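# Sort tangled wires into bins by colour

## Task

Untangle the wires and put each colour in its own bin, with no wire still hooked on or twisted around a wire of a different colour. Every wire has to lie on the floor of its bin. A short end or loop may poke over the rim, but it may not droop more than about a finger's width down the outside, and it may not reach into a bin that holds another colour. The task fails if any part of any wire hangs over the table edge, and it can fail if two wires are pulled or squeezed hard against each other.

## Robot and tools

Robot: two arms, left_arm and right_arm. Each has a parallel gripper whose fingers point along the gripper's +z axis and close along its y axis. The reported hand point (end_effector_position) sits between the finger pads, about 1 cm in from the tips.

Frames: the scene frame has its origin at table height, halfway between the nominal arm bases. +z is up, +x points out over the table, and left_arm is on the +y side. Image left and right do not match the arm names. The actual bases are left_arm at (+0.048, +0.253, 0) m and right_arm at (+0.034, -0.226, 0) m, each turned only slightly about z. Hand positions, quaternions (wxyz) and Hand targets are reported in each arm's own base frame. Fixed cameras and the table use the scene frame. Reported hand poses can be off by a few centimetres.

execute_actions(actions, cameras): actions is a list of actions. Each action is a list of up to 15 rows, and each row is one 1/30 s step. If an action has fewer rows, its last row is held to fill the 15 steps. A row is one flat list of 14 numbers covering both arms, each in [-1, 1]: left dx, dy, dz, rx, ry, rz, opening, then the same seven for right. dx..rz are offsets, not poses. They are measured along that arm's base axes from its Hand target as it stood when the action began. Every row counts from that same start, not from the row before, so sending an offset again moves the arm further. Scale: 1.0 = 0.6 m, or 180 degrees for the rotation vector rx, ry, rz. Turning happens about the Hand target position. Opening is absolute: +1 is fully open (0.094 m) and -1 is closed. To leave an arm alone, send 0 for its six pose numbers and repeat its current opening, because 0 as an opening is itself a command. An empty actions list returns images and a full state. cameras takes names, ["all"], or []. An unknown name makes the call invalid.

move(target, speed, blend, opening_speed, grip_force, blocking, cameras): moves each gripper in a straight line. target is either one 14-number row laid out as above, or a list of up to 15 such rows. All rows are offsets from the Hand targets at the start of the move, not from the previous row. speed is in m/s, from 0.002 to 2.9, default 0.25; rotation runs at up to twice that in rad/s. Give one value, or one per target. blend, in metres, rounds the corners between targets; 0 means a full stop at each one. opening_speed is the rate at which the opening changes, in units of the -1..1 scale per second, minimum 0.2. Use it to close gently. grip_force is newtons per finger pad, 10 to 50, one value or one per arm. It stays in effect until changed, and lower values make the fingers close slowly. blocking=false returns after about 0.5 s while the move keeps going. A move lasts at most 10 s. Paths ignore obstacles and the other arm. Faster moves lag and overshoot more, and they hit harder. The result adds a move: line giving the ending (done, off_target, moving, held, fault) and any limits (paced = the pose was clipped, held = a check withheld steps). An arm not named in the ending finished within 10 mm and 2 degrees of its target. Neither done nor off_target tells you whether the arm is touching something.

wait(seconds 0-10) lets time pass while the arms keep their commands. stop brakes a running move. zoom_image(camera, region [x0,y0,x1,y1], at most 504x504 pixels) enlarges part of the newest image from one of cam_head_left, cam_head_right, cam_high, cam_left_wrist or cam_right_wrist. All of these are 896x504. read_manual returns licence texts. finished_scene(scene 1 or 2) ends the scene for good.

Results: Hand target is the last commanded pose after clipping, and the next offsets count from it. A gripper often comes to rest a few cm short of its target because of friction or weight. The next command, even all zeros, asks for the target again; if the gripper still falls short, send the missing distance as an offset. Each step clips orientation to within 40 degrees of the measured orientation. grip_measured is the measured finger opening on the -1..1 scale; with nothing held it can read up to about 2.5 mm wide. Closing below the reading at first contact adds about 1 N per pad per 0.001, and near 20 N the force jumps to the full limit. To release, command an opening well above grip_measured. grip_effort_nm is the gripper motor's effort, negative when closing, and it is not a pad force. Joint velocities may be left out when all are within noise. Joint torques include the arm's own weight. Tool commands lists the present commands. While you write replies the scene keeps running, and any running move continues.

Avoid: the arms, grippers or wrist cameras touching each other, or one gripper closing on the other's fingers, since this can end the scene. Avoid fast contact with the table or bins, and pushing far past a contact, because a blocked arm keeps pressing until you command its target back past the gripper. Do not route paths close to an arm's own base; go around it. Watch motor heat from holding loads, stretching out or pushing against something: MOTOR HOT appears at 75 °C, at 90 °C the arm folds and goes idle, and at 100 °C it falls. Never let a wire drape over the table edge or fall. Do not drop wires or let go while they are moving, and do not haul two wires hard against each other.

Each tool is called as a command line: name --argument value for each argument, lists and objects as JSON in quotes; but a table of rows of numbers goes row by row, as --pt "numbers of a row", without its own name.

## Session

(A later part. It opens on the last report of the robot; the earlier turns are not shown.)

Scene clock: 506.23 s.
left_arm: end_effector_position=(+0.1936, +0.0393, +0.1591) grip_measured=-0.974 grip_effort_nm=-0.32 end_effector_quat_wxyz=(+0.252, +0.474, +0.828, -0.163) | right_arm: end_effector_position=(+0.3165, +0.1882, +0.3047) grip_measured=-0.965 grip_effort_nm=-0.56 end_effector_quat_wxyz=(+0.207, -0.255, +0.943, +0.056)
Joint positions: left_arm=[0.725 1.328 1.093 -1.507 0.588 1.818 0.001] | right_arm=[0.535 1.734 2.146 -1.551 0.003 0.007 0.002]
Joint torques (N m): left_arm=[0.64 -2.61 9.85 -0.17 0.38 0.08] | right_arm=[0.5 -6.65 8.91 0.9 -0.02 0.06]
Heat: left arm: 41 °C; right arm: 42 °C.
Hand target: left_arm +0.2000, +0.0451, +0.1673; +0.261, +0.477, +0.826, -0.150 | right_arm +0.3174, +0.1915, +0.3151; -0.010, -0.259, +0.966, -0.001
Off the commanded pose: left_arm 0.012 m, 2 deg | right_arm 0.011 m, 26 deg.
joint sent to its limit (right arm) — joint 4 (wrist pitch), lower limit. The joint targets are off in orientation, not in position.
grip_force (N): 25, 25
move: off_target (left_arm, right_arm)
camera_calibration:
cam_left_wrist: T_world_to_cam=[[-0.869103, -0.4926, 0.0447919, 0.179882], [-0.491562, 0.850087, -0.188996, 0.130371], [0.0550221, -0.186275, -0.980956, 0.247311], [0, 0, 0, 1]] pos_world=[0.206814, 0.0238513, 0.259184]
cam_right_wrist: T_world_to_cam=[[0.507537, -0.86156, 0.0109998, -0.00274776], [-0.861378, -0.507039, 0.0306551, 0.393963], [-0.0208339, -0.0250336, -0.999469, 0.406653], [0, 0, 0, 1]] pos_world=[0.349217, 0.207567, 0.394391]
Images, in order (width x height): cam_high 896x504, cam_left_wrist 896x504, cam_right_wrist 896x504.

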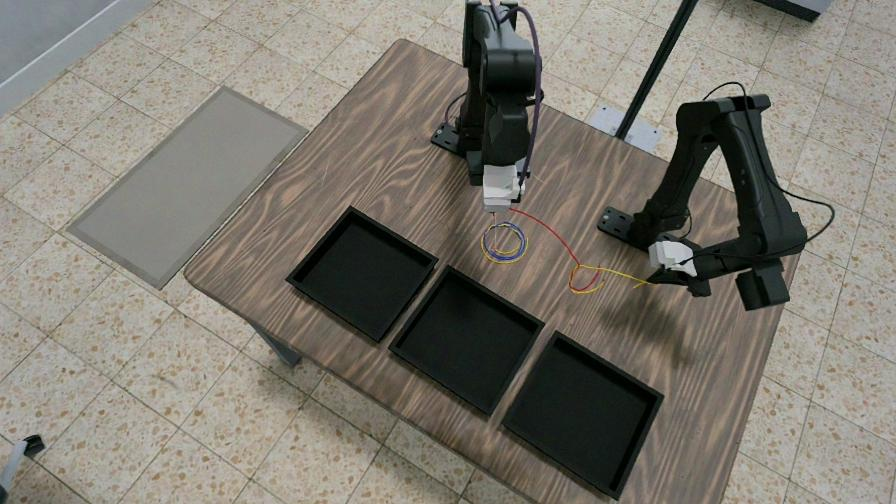

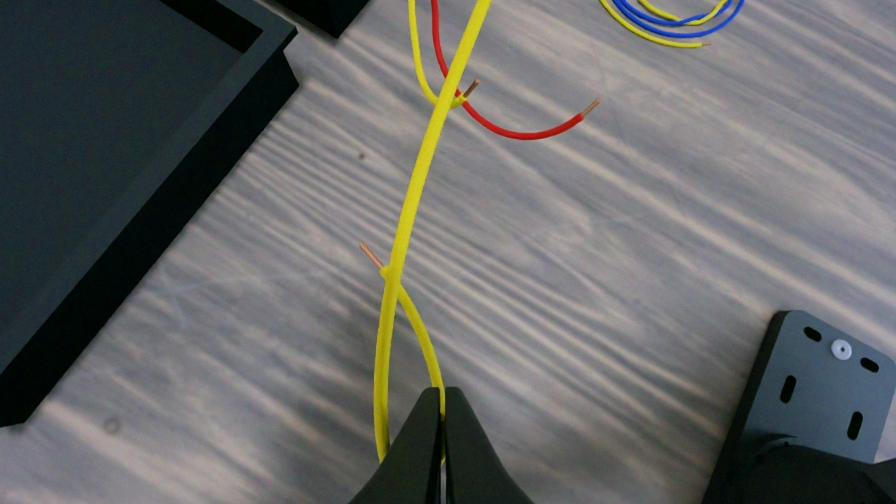

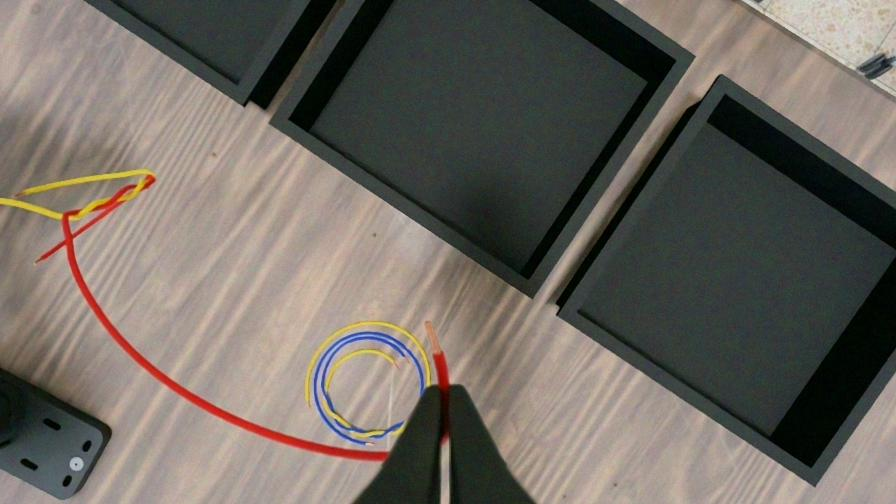

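move --pt "-0.0 0.0 -0.22 0 0 0 -0.98 0.03 0.12 -0.2 0 0 0 -0.98" --pt "-0.0 0.0 -0.22 0 0 0 -0.98 0.03 0.13 -0.4 0 0 0 -0.98" --speed 0.08 --blend '[0.02,0]' --cameras '["cam_left_wrist","cam_right_wrist","cam_high"]'

zoom_image --camera "cam_high" --region '[480, 200, 700, 350]'

Scene clock: 523.07 s.
left_arm: end_effector_position=(+0.2022, +0.0470, +0.0392) grip_measured=-0.974 grip_effort_nm=-0.32 end_effector_quat_wxyz=(+0.257, +0.480, +0.826, -0.145) | right_arm: end_effector_position=(+0.3359, +0.2655, +0.0738) grip_measured=-0.965 grip_effort_nm=-0.56 end_effector_quat_wxyz=(-0.017, -0.259, +0.966, -0.007)
Joint positions: left_arm=[0.725 1.463 0.711 -0.95 0.587 1.818 0.001] | right_arm=[0.666 2.247 2.006 -1.366 0 0.142 0.002]
Joint torques (N m): left_arm=[0.62 -3 4.1 0.07 0.38 0.08] | right_arm=[0.57 -13.33 4.93 0.33 -0.05 0.05]
Heat: left arm: 40 °C; right arm: 41 °C.
Hand target: left_arm +0.2000, +0.0451, +0.0353; +0.261, +0.477, +0.826, -0.150 | right_arm +0.3353, +0.2695, +0.0750; -0.010, -0.259, +0.966, -0.001
Off the commanded pose: left_arm 0.005 m, 1 deg | right_arm 0.004 m, 1 deg.
grip_force (N): 25, 25
move: done
camera_calibration:
cam_left_wrist: T_world_to_cam=[[-0.869907, -0.493183, 0.00561751, 0.198136], [-0.485965, 0.855117, -0.18059, 0.103682], [0.0842602, -0.159826, -0.983542, 0.123489], [0, 0, 0, 1]] pos_world=[0.21234, 0.0287943, 0.139067]
cam_right_wrist: T_world_to_cam=[[0.509076, -0.860623, 0.0129958, 0.0555711], [-0.75865, -0.441523, 0.47907, 0.371953], [-0.406561, -0.253742, -0.877681, 0.35952], [0, 0, 0, 1]] pos_world=[0.400059, 0.303277, 0.13663]
Images, in order (width x height): cam_high 896x504, cam_left_wrist 896x504, cam_right_wrist 896x504.

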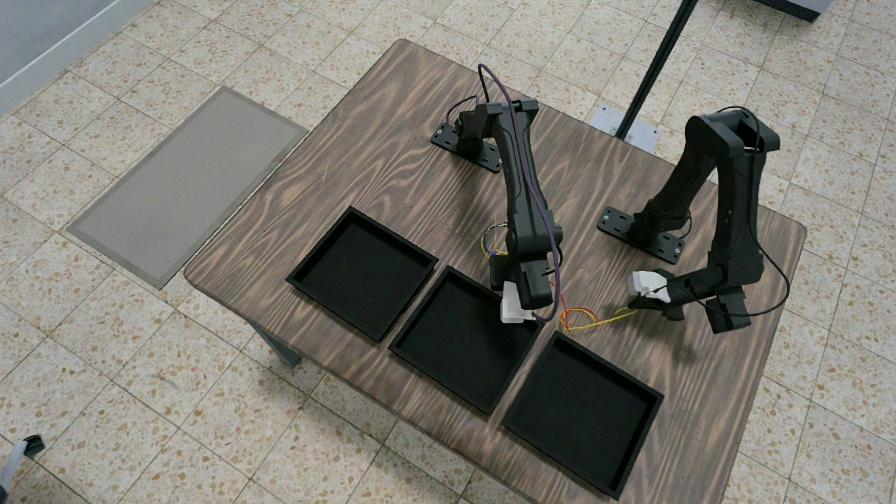

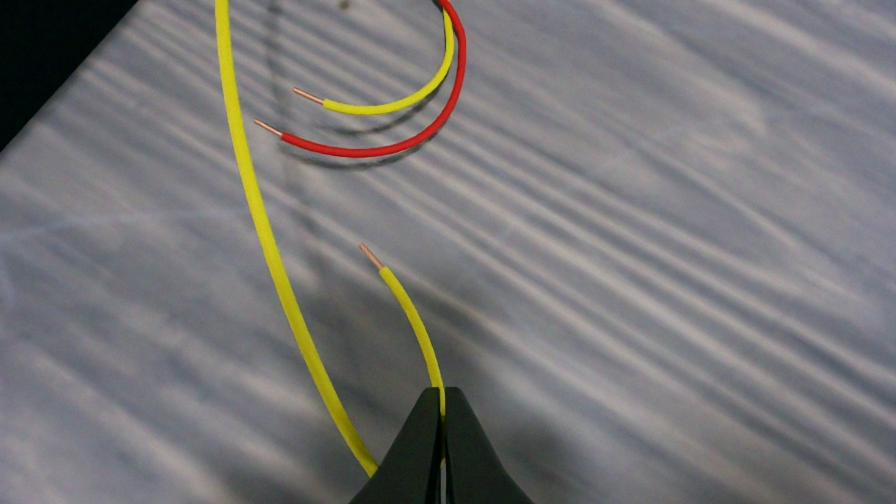

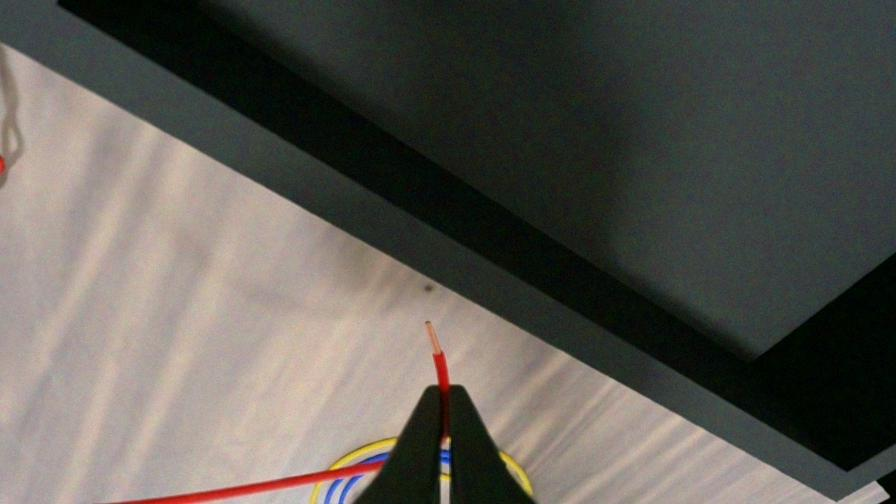

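Scaled by 2.291 from the camera's 896x504 image, which has a finer 1280x720 frame.

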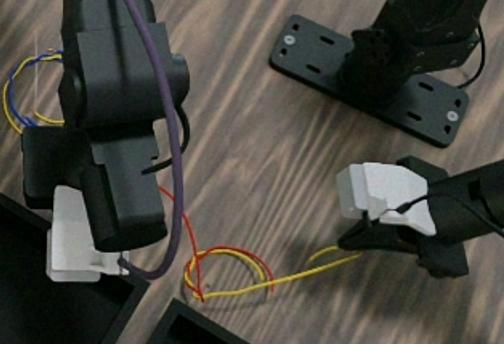

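move --pt "0 0 0.1 0 0 0 -0.98 -0.03 -0.05 0.2 0 0 0 -0.98" --pt "0.0 0.0 0.22 0 0 0 -0.98 -0.03 -0.14 0.4 0 0 0 -0.98" --speed 0.1 --blend '[0.02,0]' --cameras '["cam_high","cam_head_left"]'

zoom_image --camera "cam_high" --region '[540, 240, 640, 310]'

zoom_image --camera "cam_head_left" --region '[380, 200, 520, 300]'

Scene clock: 538.63 s.
left_arm: end_effector_position=(+0.1978, +0.0431, +0.1547) grip_measured=-0.974 grip_effort_nm=-0.32 end_effector_quat_wxyz=(+0.251, +0.474, +0.828, -0.164) | right_arm: end_effector_position=(+0.3196, +0.1880, +0.2973) grip_measured=-0.965 grip_effort_nm=-0.56 end_effector_quat_wxyz=(+0.197, -0.251, +0.946, +0.055)
Joint positions: left_arm=[0.725 1.351 1.093 -1.485 0.587 1.818 0.001] | right_arm=[0.529 1.748 2.137 -1.548 -0.001 0.009 0.002]
Joint torques (N m): left_arm=[0.55 -4.48 9.73 -0.46 0.38 0.06] | right_arm=[-0.39 -9.29 8.49 0.83 -0.03 -0.09]
Motor temperatures (°C): left_arm=[31 32 39 32 33 32 31] | right_arm=[32 45 37 33 32 33 32]
Heat: left arm: 39 °C; right arm: 45 °C.
Hand target: left_arm +0.2000, +0.0451, +0.1672; +0.261, +0.477, +0.826, -0.150 | right_arm +0.3173, +0.1854, +0.3149; -0.010, -0.259, +0.966, -0.001
Off the commanded pose: left_arm 0.013 m, 2 deg | right_arm 0.018 m, 25 deg.
joint sent to its limit (right arm) — joint 4 (wrist pitch), lower limit. The joint targets are off in orientation, not in position.
grip_force (N): 25, 25
move: off_target (left_arm, right_arm)
Images, in order (width x height): cam_head_left 896x504, cam_high 896x504.

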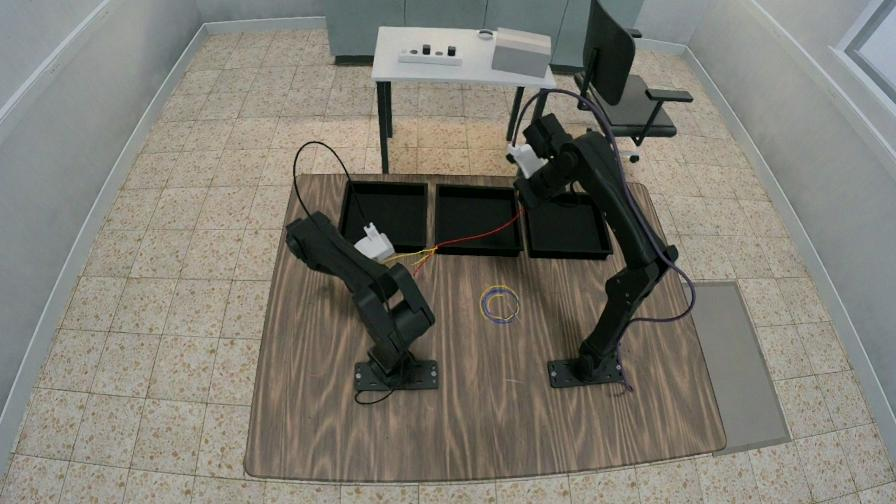

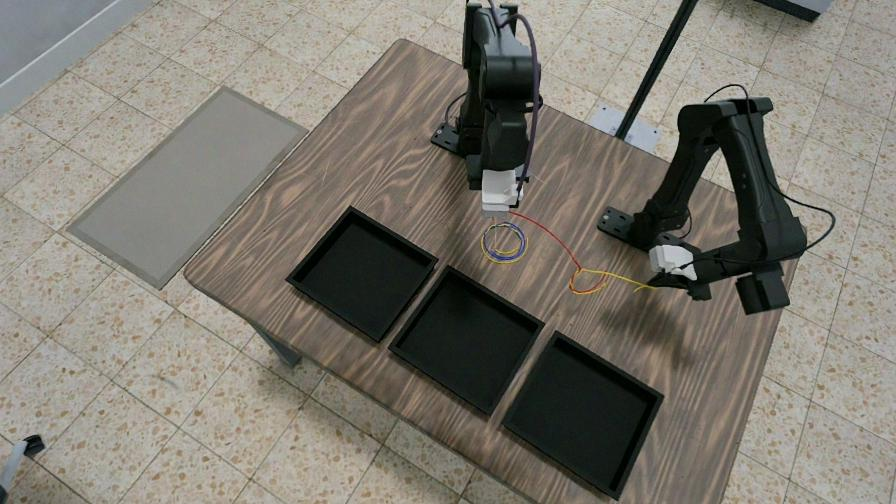

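Scaled by 5.040 from the camera's 896x504 image, which has a finer 1280x720 frame.

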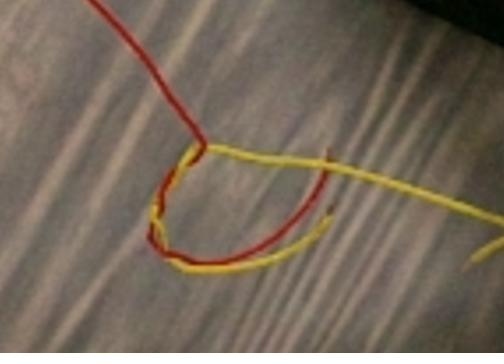

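Scaled by 3.600 from the camera's 896x504 image, which has a finer 1280x720 frame.

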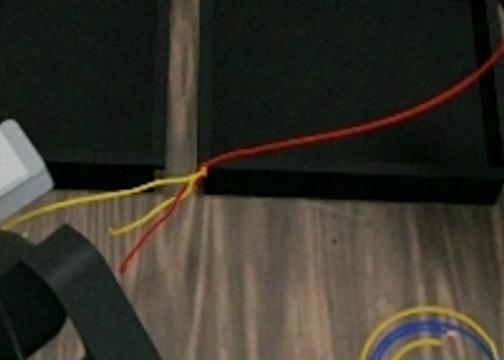

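move --pt "0 0 0.02 0 0 0 -0.98 -0.0 -0.06 0.02 0 0 0 -0.98" --pt "0.0 0.0 0.02 0 0 0 -0.98 -0.0 -0.1 0.02 0 0 0 -0.98" --speed 0.05 --grip_force 12 --cameras '["cam_high","cam_head_right","cam_right_wrist"]'

zoom_image --camera "cam_high" --region '[540, 220, 660, 310]'

zoom_image --camera "cam_head_right" --region '[380, 200, 560, 300]'

Scene clock: 599.93 s.
left_arm: end_effector_position=(+0.1955, +0.0404, +0.1679) grip_measured=-0.974 grip_effort_nm=-0.32 end_effector_quat_wxyz=(+0.250, +0.472, +0.828, -0.172) | right_arm: end_effector_position=(+0.3227, +0.1377, +0.3205) grip_measured=-0.965 grip_effort_nm=-0.33 end_effector_quat_wxyz=(+0.232, -0.251, +0.938, +0.048)
Joint positions: left_arm=[0.725 1.351 1.142 -1.55 0.591 1.818 0.001] | right_arm=[0.381 1.655 2.109 -1.548 -0.038 -0.134 0.002]
Joint torques (N m): left_arm=[0.58 -4.26 9.89 -0.25 0.35 0.07] | right_arm=[-1.09 -9.13 4.31 0.94 0.26 -0.14]
Heat: left arm: 41 °C; right arm: 43 °C.
Hand target: left_arm +0.2000, +0.0451, +0.1792; +0.261, +0.477, +0.826, -0.150 | right_arm +0.3172, +0.1262, +0.3270; -0.003, -0.259, +0.966, +0.000 (not the last commanded pose)
Off the commanded pose: left_arm 0.013 m, 3 deg | right_arm 0.015 m, 29 deg.
joint sent to its limit (right arm) — joint 4 (wrist pitch), lower limit.
grip_force (N): 12, 12
move: off_target (left_arm, right_arm; path cut at 10 s); path passed 1 of 2 targets
camera_calibration:
cam_right_wrist: T_world_to_cam=[[0.497321, -0.866698, 0.0388166, -0.0545035], [-0.86699, -0.498124, -0.0141979, 0.388178], [0.0316408, -0.0265927, -0.999145, 0.404447], [0, 0, 0, 1]] pos_world=[0.350855, 0.156878, 0.411729]
Images, in order (width x height): cam_head_right 896x504, cam_high 896x504, cam_right_wrist 896x504.

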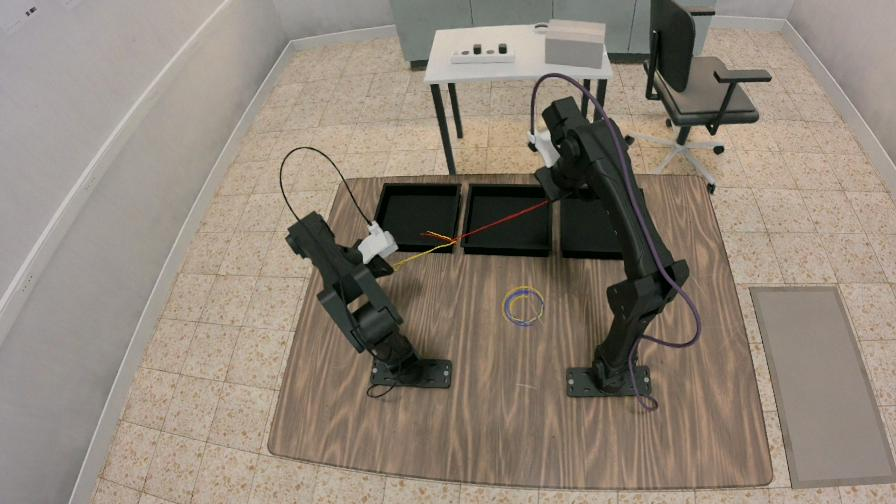

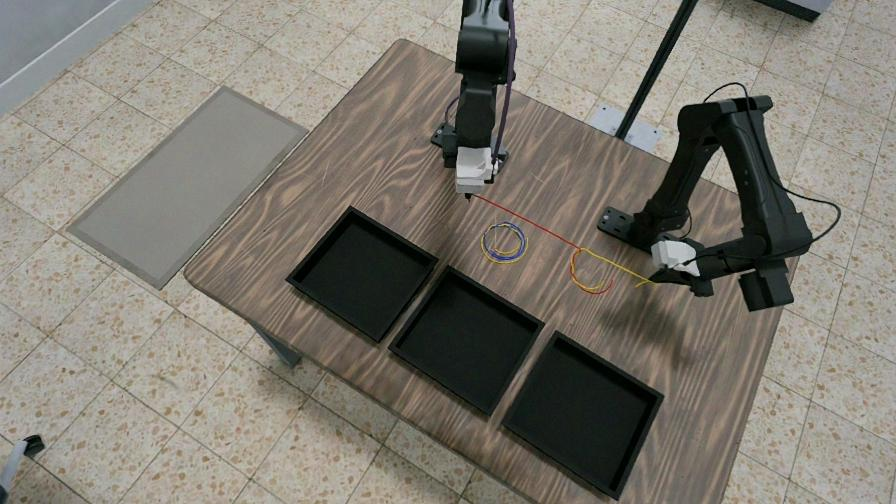

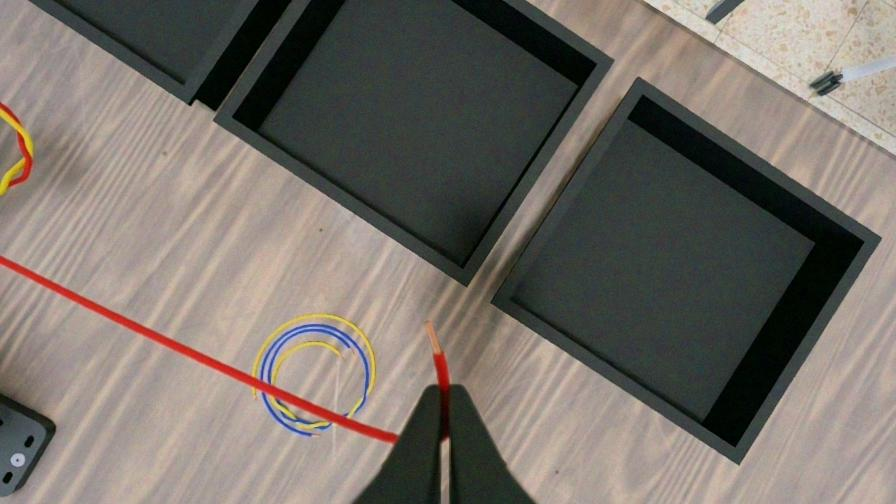

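Scaled by 4.200 from the camera's 896x504 image, which has a finer 1280x720 frame.

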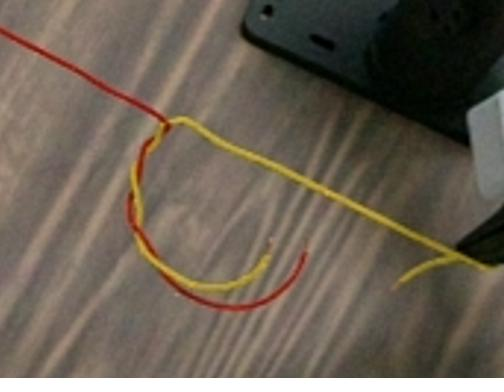

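Scaled by 2.800 from the camera's 896x504 image, which has a finer 1280x720 frame.

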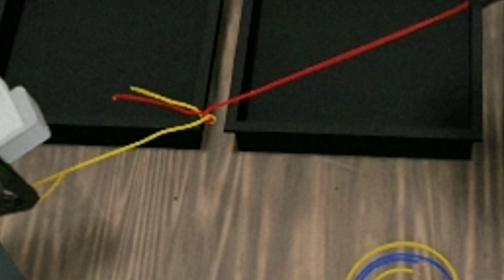

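move --pt "0 0 0 0 0 0 -0.98 0 0.07 0 0 0 0 -0.98" --pt "0 0 0 0 0 0 -0.98 0 -0.015 0 0 0 0 -0.98" --pt "0 0 0 0 0 0 -0.98 0 0.07 0 0 0 0 -0.98" --pt "0 0 0 0 0 0 -0.98 0 -0.015 0 0 0 0 -0.98" --speed 0.12 --blend '[0.003,0.003,0.003,0]' --cameras '["cam_high"]'

zoom_image --camera "cam_high" --region '[540, 220, 660, 310]'

Scene clock: 613.23 s.
left_arm: end_effector_position=(+0.1950, +0.0399, +0.1680) grip_measured=-0.974 grip_effort_nm=-0.32 end_effector_quat_wxyz=(+0.250, +0.471, +0.828, -0.173) | right_arm: end_effector_position=(+0.3220, +0.1254, +0.3222) grip_measured=-0.965 grip_effort_nm=-0.33 end_effector_quat_wxyz=(+0.234, -0.250, +0.939, +0.037)
Joint positions: left_arm=[0.725 1.351 1.142 -1.553 0.591 1.818 0.001] | right_arm=[0.354 1.637 2.098 -1.553 -0.029 -0.159 0.002]
Joint torques (N m): left_arm=[0.59 -4.27 9.91 -0.22 0.35 0.07] | right_arm=[-0.79 -8.44 4.21 0.99 0.18 -0.11]
Heat: left arm: 40 °C; right arm: 41 °C.
Hand target: left_arm +0.2000, +0.0451, +0.1792; +0.261, +0.477, +0.826, -0.150 | right_arm +0.3173, +0.1171, +0.3271; -0.003, -0.259, +0.966, +0.000
Off the commanded pose: left_arm 0.013 m, 3 deg | right_arm 0.011 m, 28 deg.
joint sent to its limit (right arm) — joint 4 (wrist pitch), lower limit. The joint targets are off in orientation, not in position.
grip_force (N): 12, 12
move: off_target (left_arm, right_arm)
Images, in order (width x height): cam_high 896x504.

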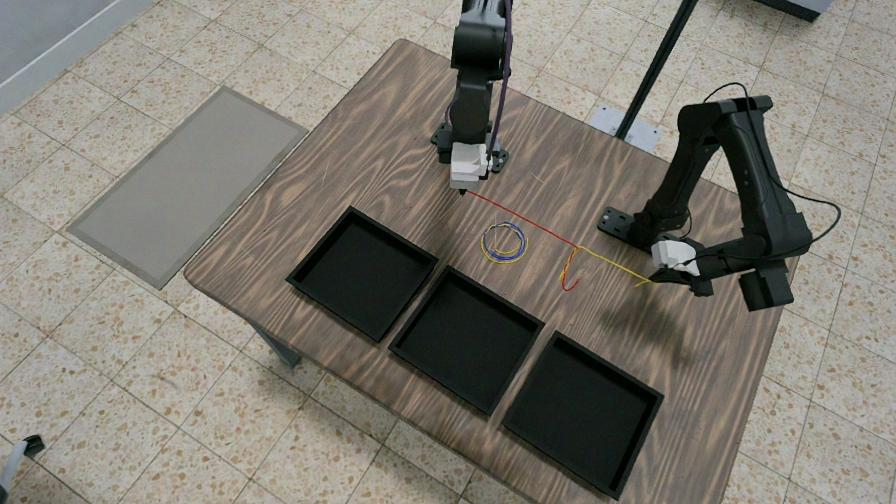

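Scaled by 4.200 from the camera's 896x504 image, which has a finer 1280x720 frame.

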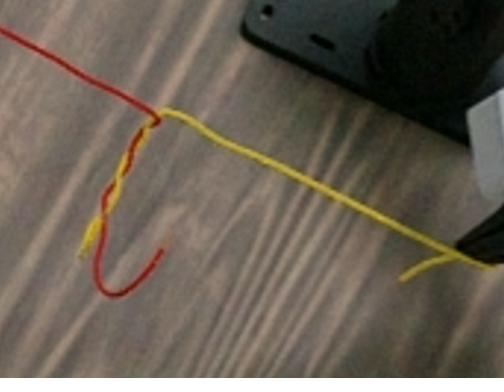

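move --pt "0 0 0 0 0 0 -0.98 0 0.09 0 0 0 0 -0.98" --pt "0 0 0 0 0 0 -0.98 0 -0.005 0 0 0 0 -0.98" --pt "0 0 0 0 0 0 -0.98 0 0.09 0 0 0 0 -0.98" --pt "0 0 0 0 0 0 -0.98 0 -0.01 0 0 0 0 -0.98" --speed 0.15 --blend '[0.003,0.003,0.003,0]' --cameras '["cam_high"]'

zoom_image --camera "cam_high" --region '[540, 220, 660, 310]'

Scene clock: 626.03 s.
left_arm: end_effector_position=(+0.1949, +0.0396, +0.1682) grip_measured=-0.974 grip_effort_nm=-0.32 end_effector_quat_wxyz=(+0.250, +0.471, +0.828, -0.174) | right_arm: end_effector_position=(+0.3217, +0.1177, +0.3223) grip_measured=-0.965 grip_effort_nm=-0.33 end_effector_quat_wxyz=(+0.234, -0.249, +0.939, +0.030)
Joint positions: left_arm=[0.725 1.351 1.142 -1.554 0.591 1.818 0.001] | right_arm=[0.335 1.628 2.09 -1.556 -0.024 -0.177 0.002]
Joint torques (N m): left_arm=[0.58 -4.27 9.91 -0.2 0.34 0.08] | right_arm=[-0.58 -8.18 4.14 1.02 0.15 -0.11]
Heat: left arm: 40 °C; right arm: 41 °C.
Hand target: left_arm +0.2000, +0.0451, +0.1792; +0.261, +0.477, +0.826, -0.150 | right_arm +0.3173, +0.1111, +0.3269; -0.003, -0.259, +0.966, +0.000
Off the commanded pose: left_arm 0.013 m, 3 deg | right_arm 0.009 m, 28 deg.
joint sent to its limit (right arm) — joint 4 (wrist pitch), lower limit. The joint targets are off in orientation, not in position.
grip_force (N): 12, 12
move: off_target (left_arm, right_arm)
Images, in order (width x height): cam_high 896x504.

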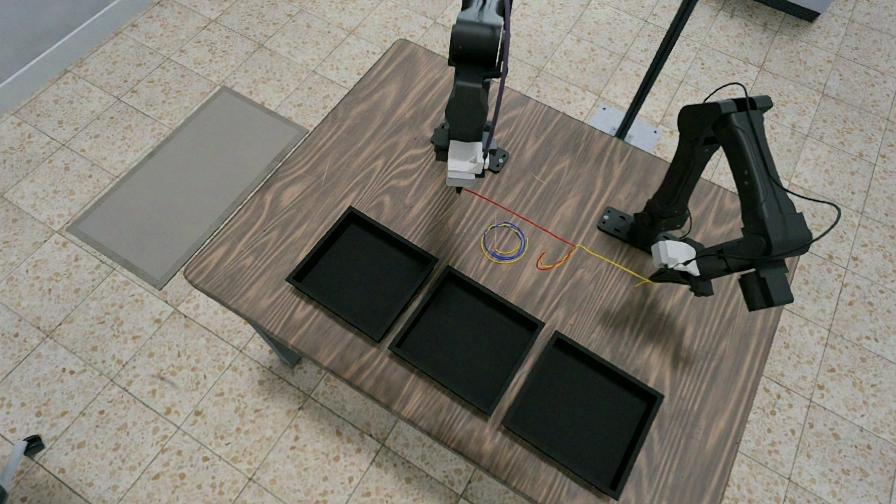

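Scaled by 4.200 from the camera's 896x504 image, which has a finer 1280x720 frame.

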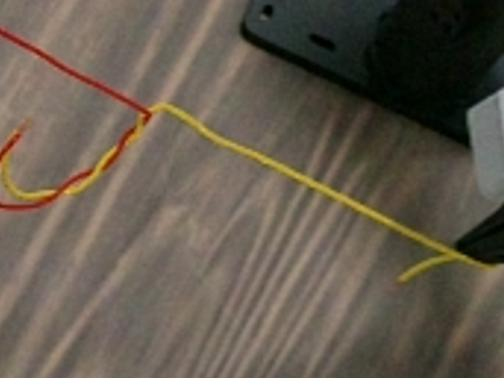

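move --pt "0 0 0 0 0 0 -0.98 0 0.09 0 0 0 0 -0.98" --pt "0 0 0 0 0 0 -0.98 0 -0.012 0 0 0 0 -0.98" --pt "0 0 0 0 0 0 -0.98 0 0.09 0 0 0 0 -0.98" --pt "0 0 0 0 0 0 -0.98 0 -0.016 0 0 0 0 -0.98" --speed 0.15 --blend '[0.003,0.003,0.003,0]' --cameras '["cam_high","cam_head_left"]'

zoom_image --camera "cam_high" --region '[520, 220, 640, 310]'

zoom_image --camera "cam_head_left" --region '[400, 200, 520, 300]'

Scene clock: 638.80 s.
left_arm: end_effector_position=(+0.1946, +0.0396, +0.1681) grip_measured=-0.974 grip_effort_nm=-0.32 end_effector_quat_wxyz=(+0.249, +0.471, +0.828, -0.174) | right_arm: end_effector_position=(+0.3216, +0.1076, +0.3219) grip_measured=-0.965 grip_effort_nm=-0.32 end_effector_quat_wxyz=(+0.234, -0.249, +0.940, +0.023)
Joint positions: left_arm=[0.725 1.351 1.142 -1.555 0.59 1.818 0.001] | right_arm=[0.308 1.616 2.076 -1.557 -0.023 -0.205 0.002]
Joint torques (N m): left_arm=[0.59 -4.25 9.91 -0.2 0.35 0.07] | right_arm=[-0.53 -8.01 4.31 1.02 0.14 -0.13]
Motor temperatures (°C): left_arm=[31 34 40 31 33 32 31] | right_arm=[32 40 36 34 32 33 32]
Heat: left arm: 40 °C; right arm: 40 °C.
Hand target: left_arm +0.1999, +0.0451, +0.1792; +0.260, +0.477, +0.826, -0.150 | right_arm +0.3174, +0.1015, +0.3270; -0.003, -0.259, +0.966, +0.000
Off the commanded pose: left_arm 0.014 m, 3 deg | right_arm 0.009 m, 28 deg.
joint read past its limit (right arm) — joint 4 (wrist pitch), lower limit.
joint sent to its limit (right arm) — joint 4 (wrist pitch), lower limit. The joint targets are off in orientation, not in position.
grip_force (N): 12, 12
move: off_target (left_arm, right_arm)
Images, in order (width x height): cam_head_left 896x504, cam_high 896x504.

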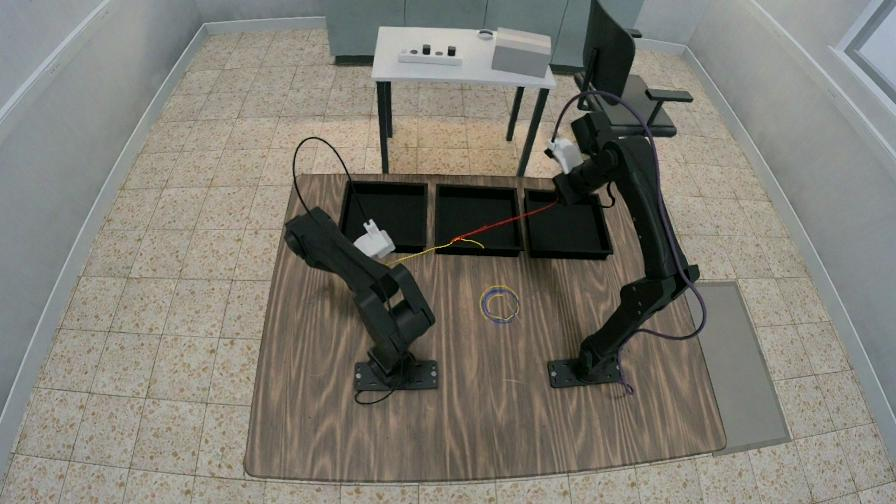

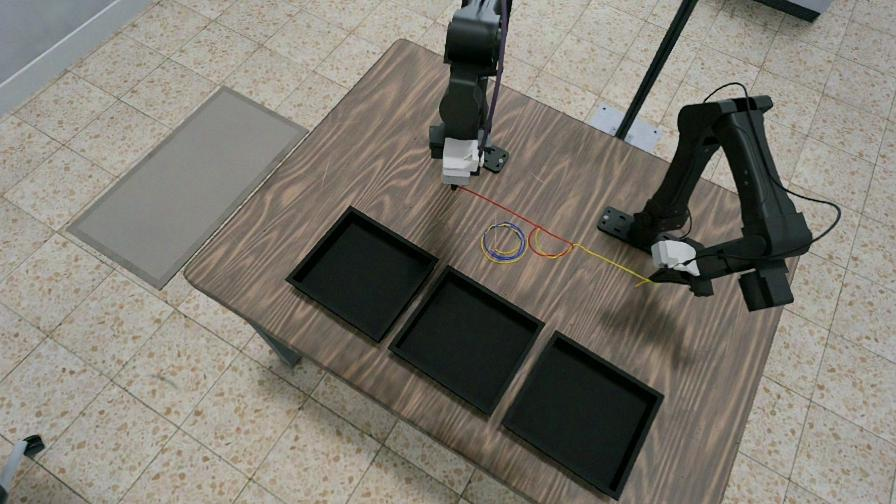

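Scaled by 4.200 from the camera's 896x504 image, which has a finer 1280x720 frame.

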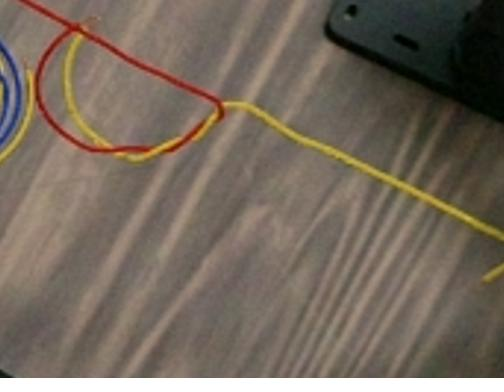

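Scaled by 4.200 from the camera's 896x504 image, which has a finer 1280x720 frame.

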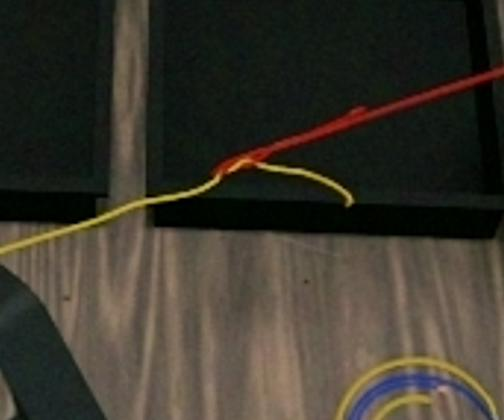

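move --pt "0 0 0 0 0 0 -0.98 0 0.09 0 0 0 0 -0.98" --pt "0 0 0 0 0 0 -0.98 0 -0.015 0 0 0 0 -0.98" --pt "0 0 0 0 0 0 -0.98 0 0.09 0 0 0 0 -0.98" --pt "0 0 0 0 0 0 -0.98 0 -0.02 0 0 0 0 -0.98" --speed 0.15 --blend '[0.003,0.003,0.003,0]' --cameras '["cam_high","cam_head_left"]'

zoom_image --camera "cam_high" --region '[520, 220, 640, 310]'

zoom_image --camera "cam_head_left" --region '[400, 200, 520, 300]'

Scene clock: 652.03 s.
left_arm: end_effector_position=(+0.1946, +0.0391, +0.1684) grip_measured=-0.974 grip_effort_nm=-0.32 end_effector_quat_wxyz=(+0.250, +0.470, +0.828, -0.175) | right_arm: end_effector_position=(+0.3213, +0.0961, +0.3220) grip_measured=-0.965 grip_effort_nm=-0.33 end_effector_quat_wxyz=(+0.234, -0.250, +0.940, +0.016)
Joint positions: left_arm=[0.725 1.351 1.142 -1.557 0.593 1.818 0.001] | right_arm=[0.274 1.603 2.063 -1.558 -0.025 -0.239 0.002]
Joint torques (N m): left_arm=[0.58 -4.26 9.91 -0.18 0.33 0.07] | right_arm=[-0.65 -7.86 4.33 1.03 0.16 -0.11]
Heat: left arm: 40 °C; right arm: 40 °C.
Hand target: left_arm +0.2000, +0.0451, +0.1792; +0.261, +0.477, +0.826, -0.150 | right_arm +0.3173, +0.0895, +0.3270; -0.003, -0.259, +0.966, +0.000
Off the commanded pose: left_arm 0.013 m, 3 deg | right_arm 0.009 m, 27 deg.
joint read past its limit (right arm) — joint 4 (wrist pitch), lower limit.
joint sent to its limit (right arm) — joint 4 (wrist pitch), lower limit. The joint targets are off in orientation, not in position.
grip_force (N): 12, 12
move: off_target (left_arm, right_arm)
Images, in order (width x height): cam_head_left 896x504, cam_high 896x504.

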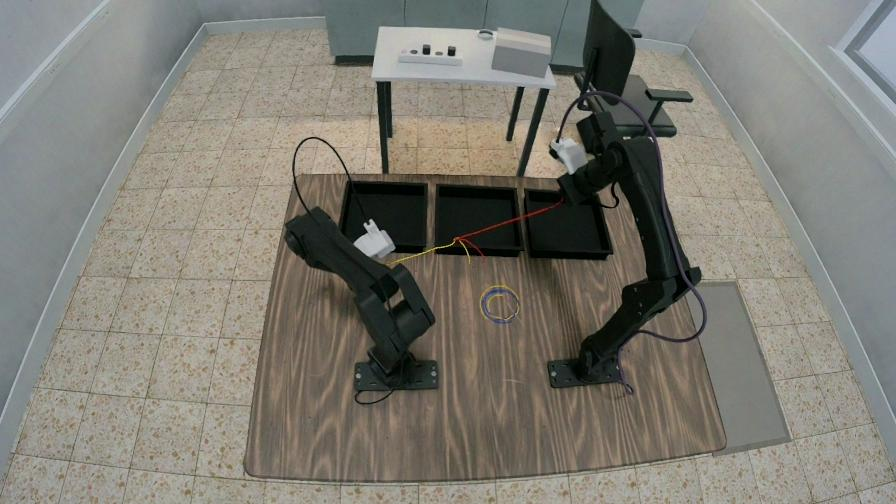

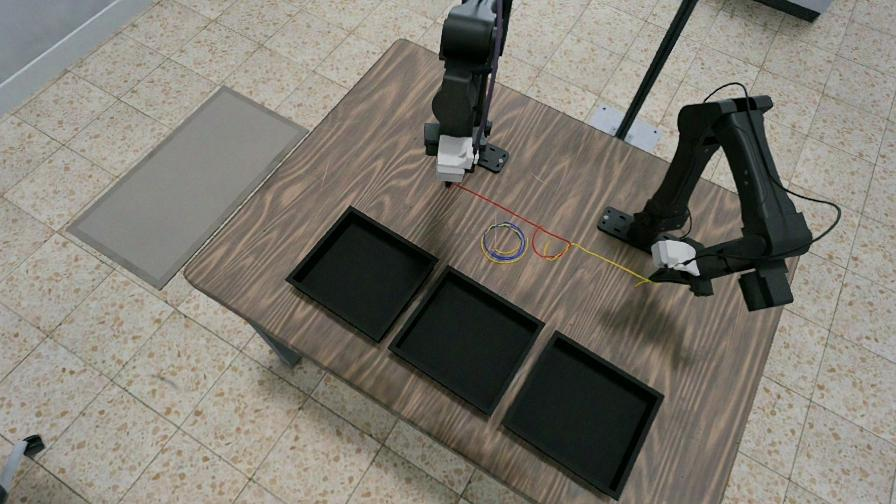

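Scaled by 4.200 from the camera's 896x504 image, which has a finer 1280x720 frame.

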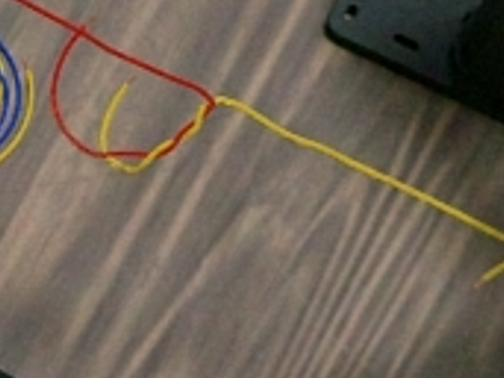

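Scaled by 4.200 from the camera's 896x504 image, which has a finer 1280x720 frame.

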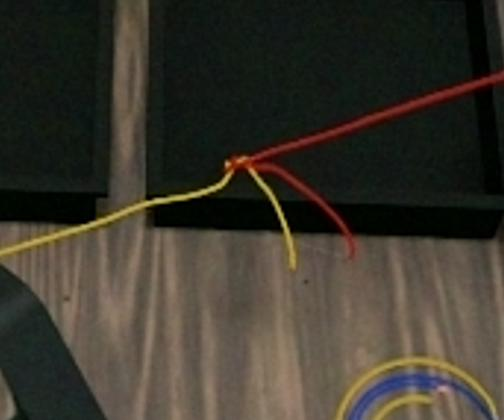

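move --pt "0 0 0 0 0 0 -0.98 0 0.12 0 0 0 0 -0.98" --pt "0 0 0 0 0 0 -0.98 0 -0.02 0 0 0 0 -0.98" --pt "0 0 0 0 0 0 -0.98 0 0.12 0 0 0 0 -0.98" --pt "0 0 0 0 0 0 -0.98 0 -0.025 0 0 0 0 -0.98" --speed 0.18 --blend '[0.003,0.003,0.003,0]'

move --pt "0 0 0 0 0 0 -0.98 0 0.12 0 0 0 0 -0.98" --pt "0 0 0 0 0 0 -0.98 0 -0.005 0 0 0 0 -0.98" --pt "0 0 0 0 0 0 -0.98 0 0.12 0 0 0 0 -0.98" --pt "0 0 0 0 0 0 -0.98 0 -0.01 0 0 0 0 -0.98" --speed 0.18 --blend '[0.003,0.003,0.003,0]' --cameras '["cam_high","cam_head_left"]'

zoom_image --camera "cam_high" --region '[520, 220, 640, 310]'

zoom_image --camera "cam_head_left" --region '[400, 200, 520, 300]'

Scene clock: 669.77 s.
left_arm: end_effector_position=(+0.1942, +0.0392, +0.1682) grip_measured=-0.974 grip_effort_nm=-0.32 end_effector_quat_wxyz=(+0.249, +0.470, +0.828, -0.175) | right_arm: end_effector_position=(+0.3213, +0.0804, +0.3224) grip_measured=-0.965 grip_effort_nm=-0.33 end_effector_quat_wxyz=(+0.235, -0.248, +0.940, +0.007)
Joint positions: left_arm=[0.725 1.351 1.142 -1.558 0.591 1.818 0.001] | right_arm=[0.227 1.587 2.048 -1.558 -0.028 -0.283 0.002]
Joint torques (N m): left_arm=[0.59 -4.27 9.89 -0.18 0.35 0.08] | right_arm=[-0.38 -7.57 4.34 1.04 0.19 -0.12]
Heat: left arm: 40 °C; right arm: 40 °C.
Hand target: left_arm +0.2000, +0.0451, +0.1792; +0.260, +0.477, +0.826, -0.150 | right_arm +0.3173, +0.0746, +0.3270; -0.003, -0.259, +0.966, +0.000
Off the commanded pose: left_arm 0.014 m, 3 deg | right_arm 0.009 m, 28 deg.
joint read past its limit (right arm) — joint 4 (wrist pitch), lower limit.
joint sent to its limit (right arm) — joint 4 (wrist pitch), lower limit. The joint targets are off in orientation, not in position.
grip_force (N): 12, 12
move: off_target (left_arm, right_arm)

Scene clock: 673.37 s.
left_arm: end_effector_position=(+0.1942, +0.0391, +0.1683) grip_measured=-0.974 grip_effort_nm=-0.33 end_effector_quat_wxyz=(+0.249, +0.470, +0.828, -0.176) | right_arm: end_effector_position=(+0.3214, +0.0739, +0.3224) grip_measured=-0.965 grip_effort_nm=-0.33 end_effector_quat_wxyz=(+0.235, -0.248, +0.940, +0.002)
Joint positions: left_arm=[0.725 1.351 1.142 -1.559 0.591 1.818 0.001] | right_arm=[0.209 1.582 2.044 -1.559 -0.025 -0.302 0.002]
Joint torques (N m): left_arm=[0.58 -4.27 9.88 -0.16 0.34 0.08] | right_arm=[-0.39 -7.51 4.33 1.04 0.18 -0.12]
Heat: left arm: 40 °C; right arm: 40 °C.
Hand target: left_arm +0.2000, +0.0451, +0.1792; +0.261, +0.477, +0.826, -0.150 | right_arm +0.3173, +0.0684, +0.3270; -0.003, -0.259, +0.966, +0.000
Off the commanded pose: left_arm 0.014 m, 3 deg | right_arm 0.008 m, 27 deg.
joint read past its limit (right arm) — joint 4 (wrist pitch), lower limit.
joint sent to its limit (right arm) — joint 4 (wrist pitch), lower limit. The joint targets are off in orientation, not in position.
grip_force (N): 12, 12
move: off_target (left_arm, right_arm)
Images, in order (width x height): cam_head_left 896x504, cam_high 896x504.

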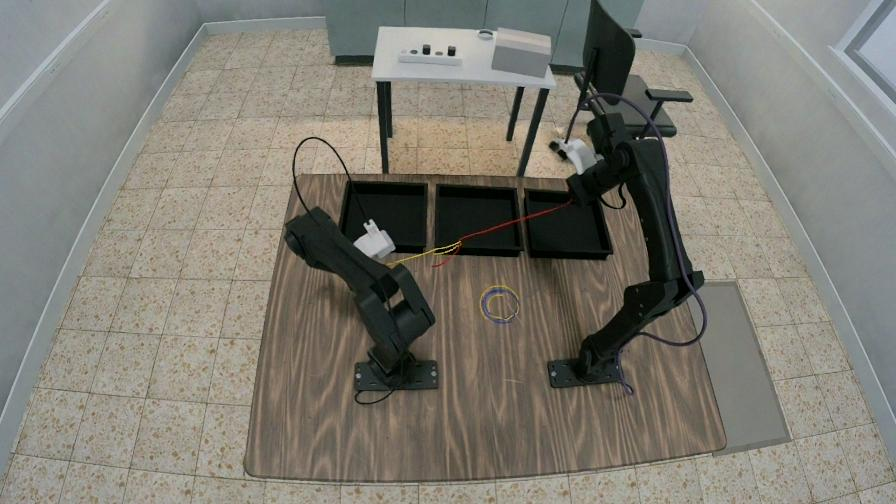

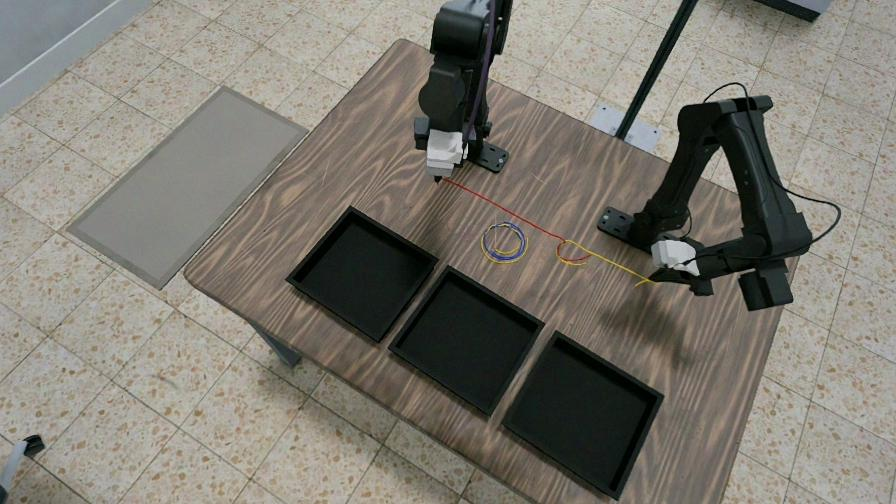

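Scaled by 4.200 from the camera's 896x504 image, which has a finer 1280x720 frame.

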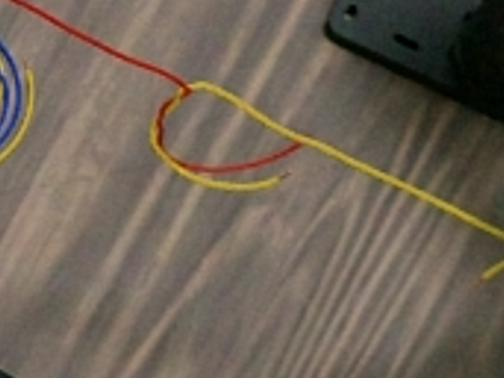

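Scaled by 4.200 from the camera's 896x504 image, which has a finer 1280x720 frame.

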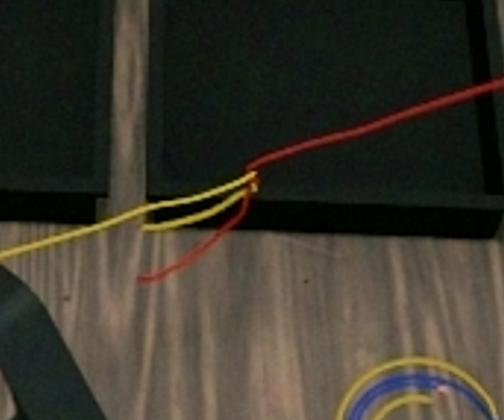

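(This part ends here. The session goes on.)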